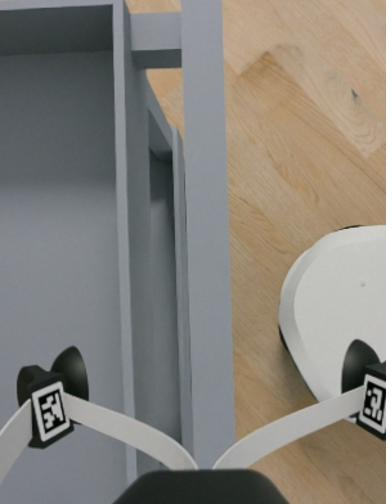

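move:
  blocking: false
  r1: {"base":{"translate_m":0.01},"joints":{"gripper_m":0.04,"lift_m":0.995},"pace":"slow"}

wait:
  seconds: 3
  cameras: ["r1_wrist_camera"]

zoom_image:
  camera: "r1_wrist_camera"
  region: [130, 0, 430, 392]

Scene clock: 1862.43 s.
move: r1 moving
r1.base_odometry: x=-5.550 y=-2.530 heading=+1.619
r1.turned_by_wheels: +0.000
r1.turned_by_imu: +0.000
r1.base_tilt: forward=-1.6 right=+1.3
r1.lidar_m: 0.27 0.31 1.87 1.14 0.96 0.99 1.19 2.22 2.82 3.38 3.76 0.32
r1.base_status: translate_m moving
r1.joint_positions: lift_m=+1.025 arm_m=+0.150 wrist_yaw_rad=-0.003 wrist_pitch_rad=+1.568 wrist_roll_rad=+1.568 gripper_m=+0.092
r1.joint_status: lift_m moving; gripper_m moving
r1.measured_speeds: translate_m=+0.013 strafe_m=+0.000 rotate_rad=-0.001 lift_m=-0.097 arm_m=+0.000 wrist_yaw_rad=+0.000 wrist_pitch_rad=+0.000 wrist_roll_rad=+0.000
r1.motor_effort: lift_m=+12(13) arm_m=+4(4) wheel_0=+2(7) wheel_1=+4(6) wheel_2=-4(6)
r1.servo_current: wrist_yaw_rad=59(59) wrist_pitch_rad=39(46) wrist_roll_rad=46(59) gripper_m=52(72)
r1.hand_pose: x=+0.3215 y=-0.0874 z=+0.9150 quat_wxyz=(+0.501, +0.501, +0.499, -0.499) (m; r1's base frame)
r1.wrist_depth_mm: 347 347 - 1138 1138 1138 1138 / 345 345 345 - 1138 1118 1138 / 345 351 347 1138 1118 1138 1098 / 345 345 347 - 931 1138 1118 / 345 347 347 - 931 931 1138 / 347 347 212 - 196 1138 1138 / 345 347 347 139 1138 1138 1138
r2: as last shown
r2.lidar_m: 0.40 0.45 3.49 3.45 3.78 2.25 1.44 1.29 1.31 1.26 1.13 0.85
r2.motor_effort: lift_m=+20(20) arm_m=-3(4) wheel_0=-12(13) wheel_1=-9(9) wheel_2=+10(11)
r2.servo_current: wrist_yaw_rad=65(91) wrist_pitch_rad=39(46) wrist_roll_rad=46(59) gripper_m=104(104)
r2.wrist_depth_mm: - - 230 162 249 259 268 / - - 230 234 251 259 268 / - - 232 164 250 260 271 / - - 234 165 251 262 273 / - - 235 166 254 264 274 / - - 234 167 178 266 276 / - - 236 - 259 264 277
pictures: none

Scene clock: 1864.50 s.
earlier move: r1 done
r1.base_odometry: x=-5.550 y=-2.529 heading=+1.620
r1.turned_by_wheels: +0.000
r1.turned_by_imu: +0.000
r1.base_tilt: forward=-1.6 right=+1.3
r1.lidar_m: 0.29 0.30 1.87 1.13 0.99 1.00 1.20 2.26 2.83 3.37 3.77 0.34
r1.base_status: done
r1.joint_positions: lift_m=+0.995 arm_m=+0.150 wrist_yaw_rad=-0.002 wrist_pitch_rad=+1.568 wrist_roll_rad=+1.568 gripper_m=+0.040
r1.joint_status: all done
r1.measured_speeds: all 0
r1.motor_effort: lift_m=+12(13) arm_m=+4(5) wheel_0=+2(7) wheel_1=+3(6) wheel_2=-1(6)
r1.servo_current: wrist_yaw_rad=52(72) wrist_pitch_rad=46(52) wrist_roll_rad=46(72) gripper_m=46(85)
r1.hand_pose: x=+0.3215 y=-0.0874 z=+0.8853 quat_wxyz=(+0.501, +0.501, +0.499, -0.499) (m; r1's base frame)
r1.wrist_depth_mm: 314 312 312 1098 1118 1098 1098 / 312 312 314 - 1118 1098 1098 / 314 314 312 - 1118 1118 1118 / 314 310 312 - 904 904 1098 / 314 315 314 - 891 878 1078 / 314 314 196 - 191 891 1098 / 314 314 312 138 1078 1078 1098
r2.base_odometry: x=-2.695 y=+0.155 heading=-2.611
r2.turned_by_wheels: +0.000
r2.turned_by_imu: +0.000
r2.base_tilt: forward=-0.6 right=+0.1
r2.lidar_m: 0.40 0.45 3.44 3.45 3.76 2.25 1.46 1.26 1.29 1.26 1.13 0.86
r2.base_status: not commanded
r2.joint_positions: lift_m=+0.900 arm_m=+0.000 wrist_yaw_rad=+0.656 wrist_pitch_rad=+0.001 wrist_roll_rad=+0.000 gripper_m=-0.029
r2.joint_status: not commanded
r2.measured_speeds: all 0
r2.motor_effort: lift_m=+20(20) arm_m=-3(4) wheel_0=-12(13) wheel_1=-9(9) wheel_2=+11(11)
r2.servo_current: wrist_yaw_rad=78(98) wrist_pitch_rad=39(52) wrist_roll_rad=46(59) gripper_m=98(111)
r2.hand_pose: x=+0.4528 y=+0.1066 z=+1.0777 quat_wxyz=(+0.947, +0.000, +0.000, +0.322) (m; r2's base frame)
r2.wrist_depth_mm: - - 230 162 249 258 270 / - - 230 235 250 259 270 / - - 233 164 251 260 272 / - - 234 165 252 263 273 / - - 235 166 254 263 274 / - - 233 167 178 267 276 / - - 236 - 258 262 278
wait: 2.07 of 3 s (r1 has come to rest)
pictures: r1_wrist_camera
Images, in order (width x height): r1_wrist_camera 616x392.

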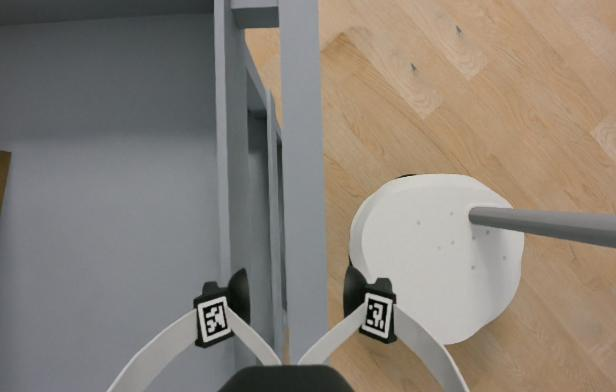

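Scaled by 1.286.

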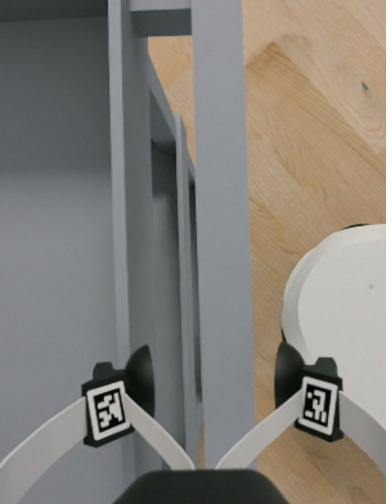

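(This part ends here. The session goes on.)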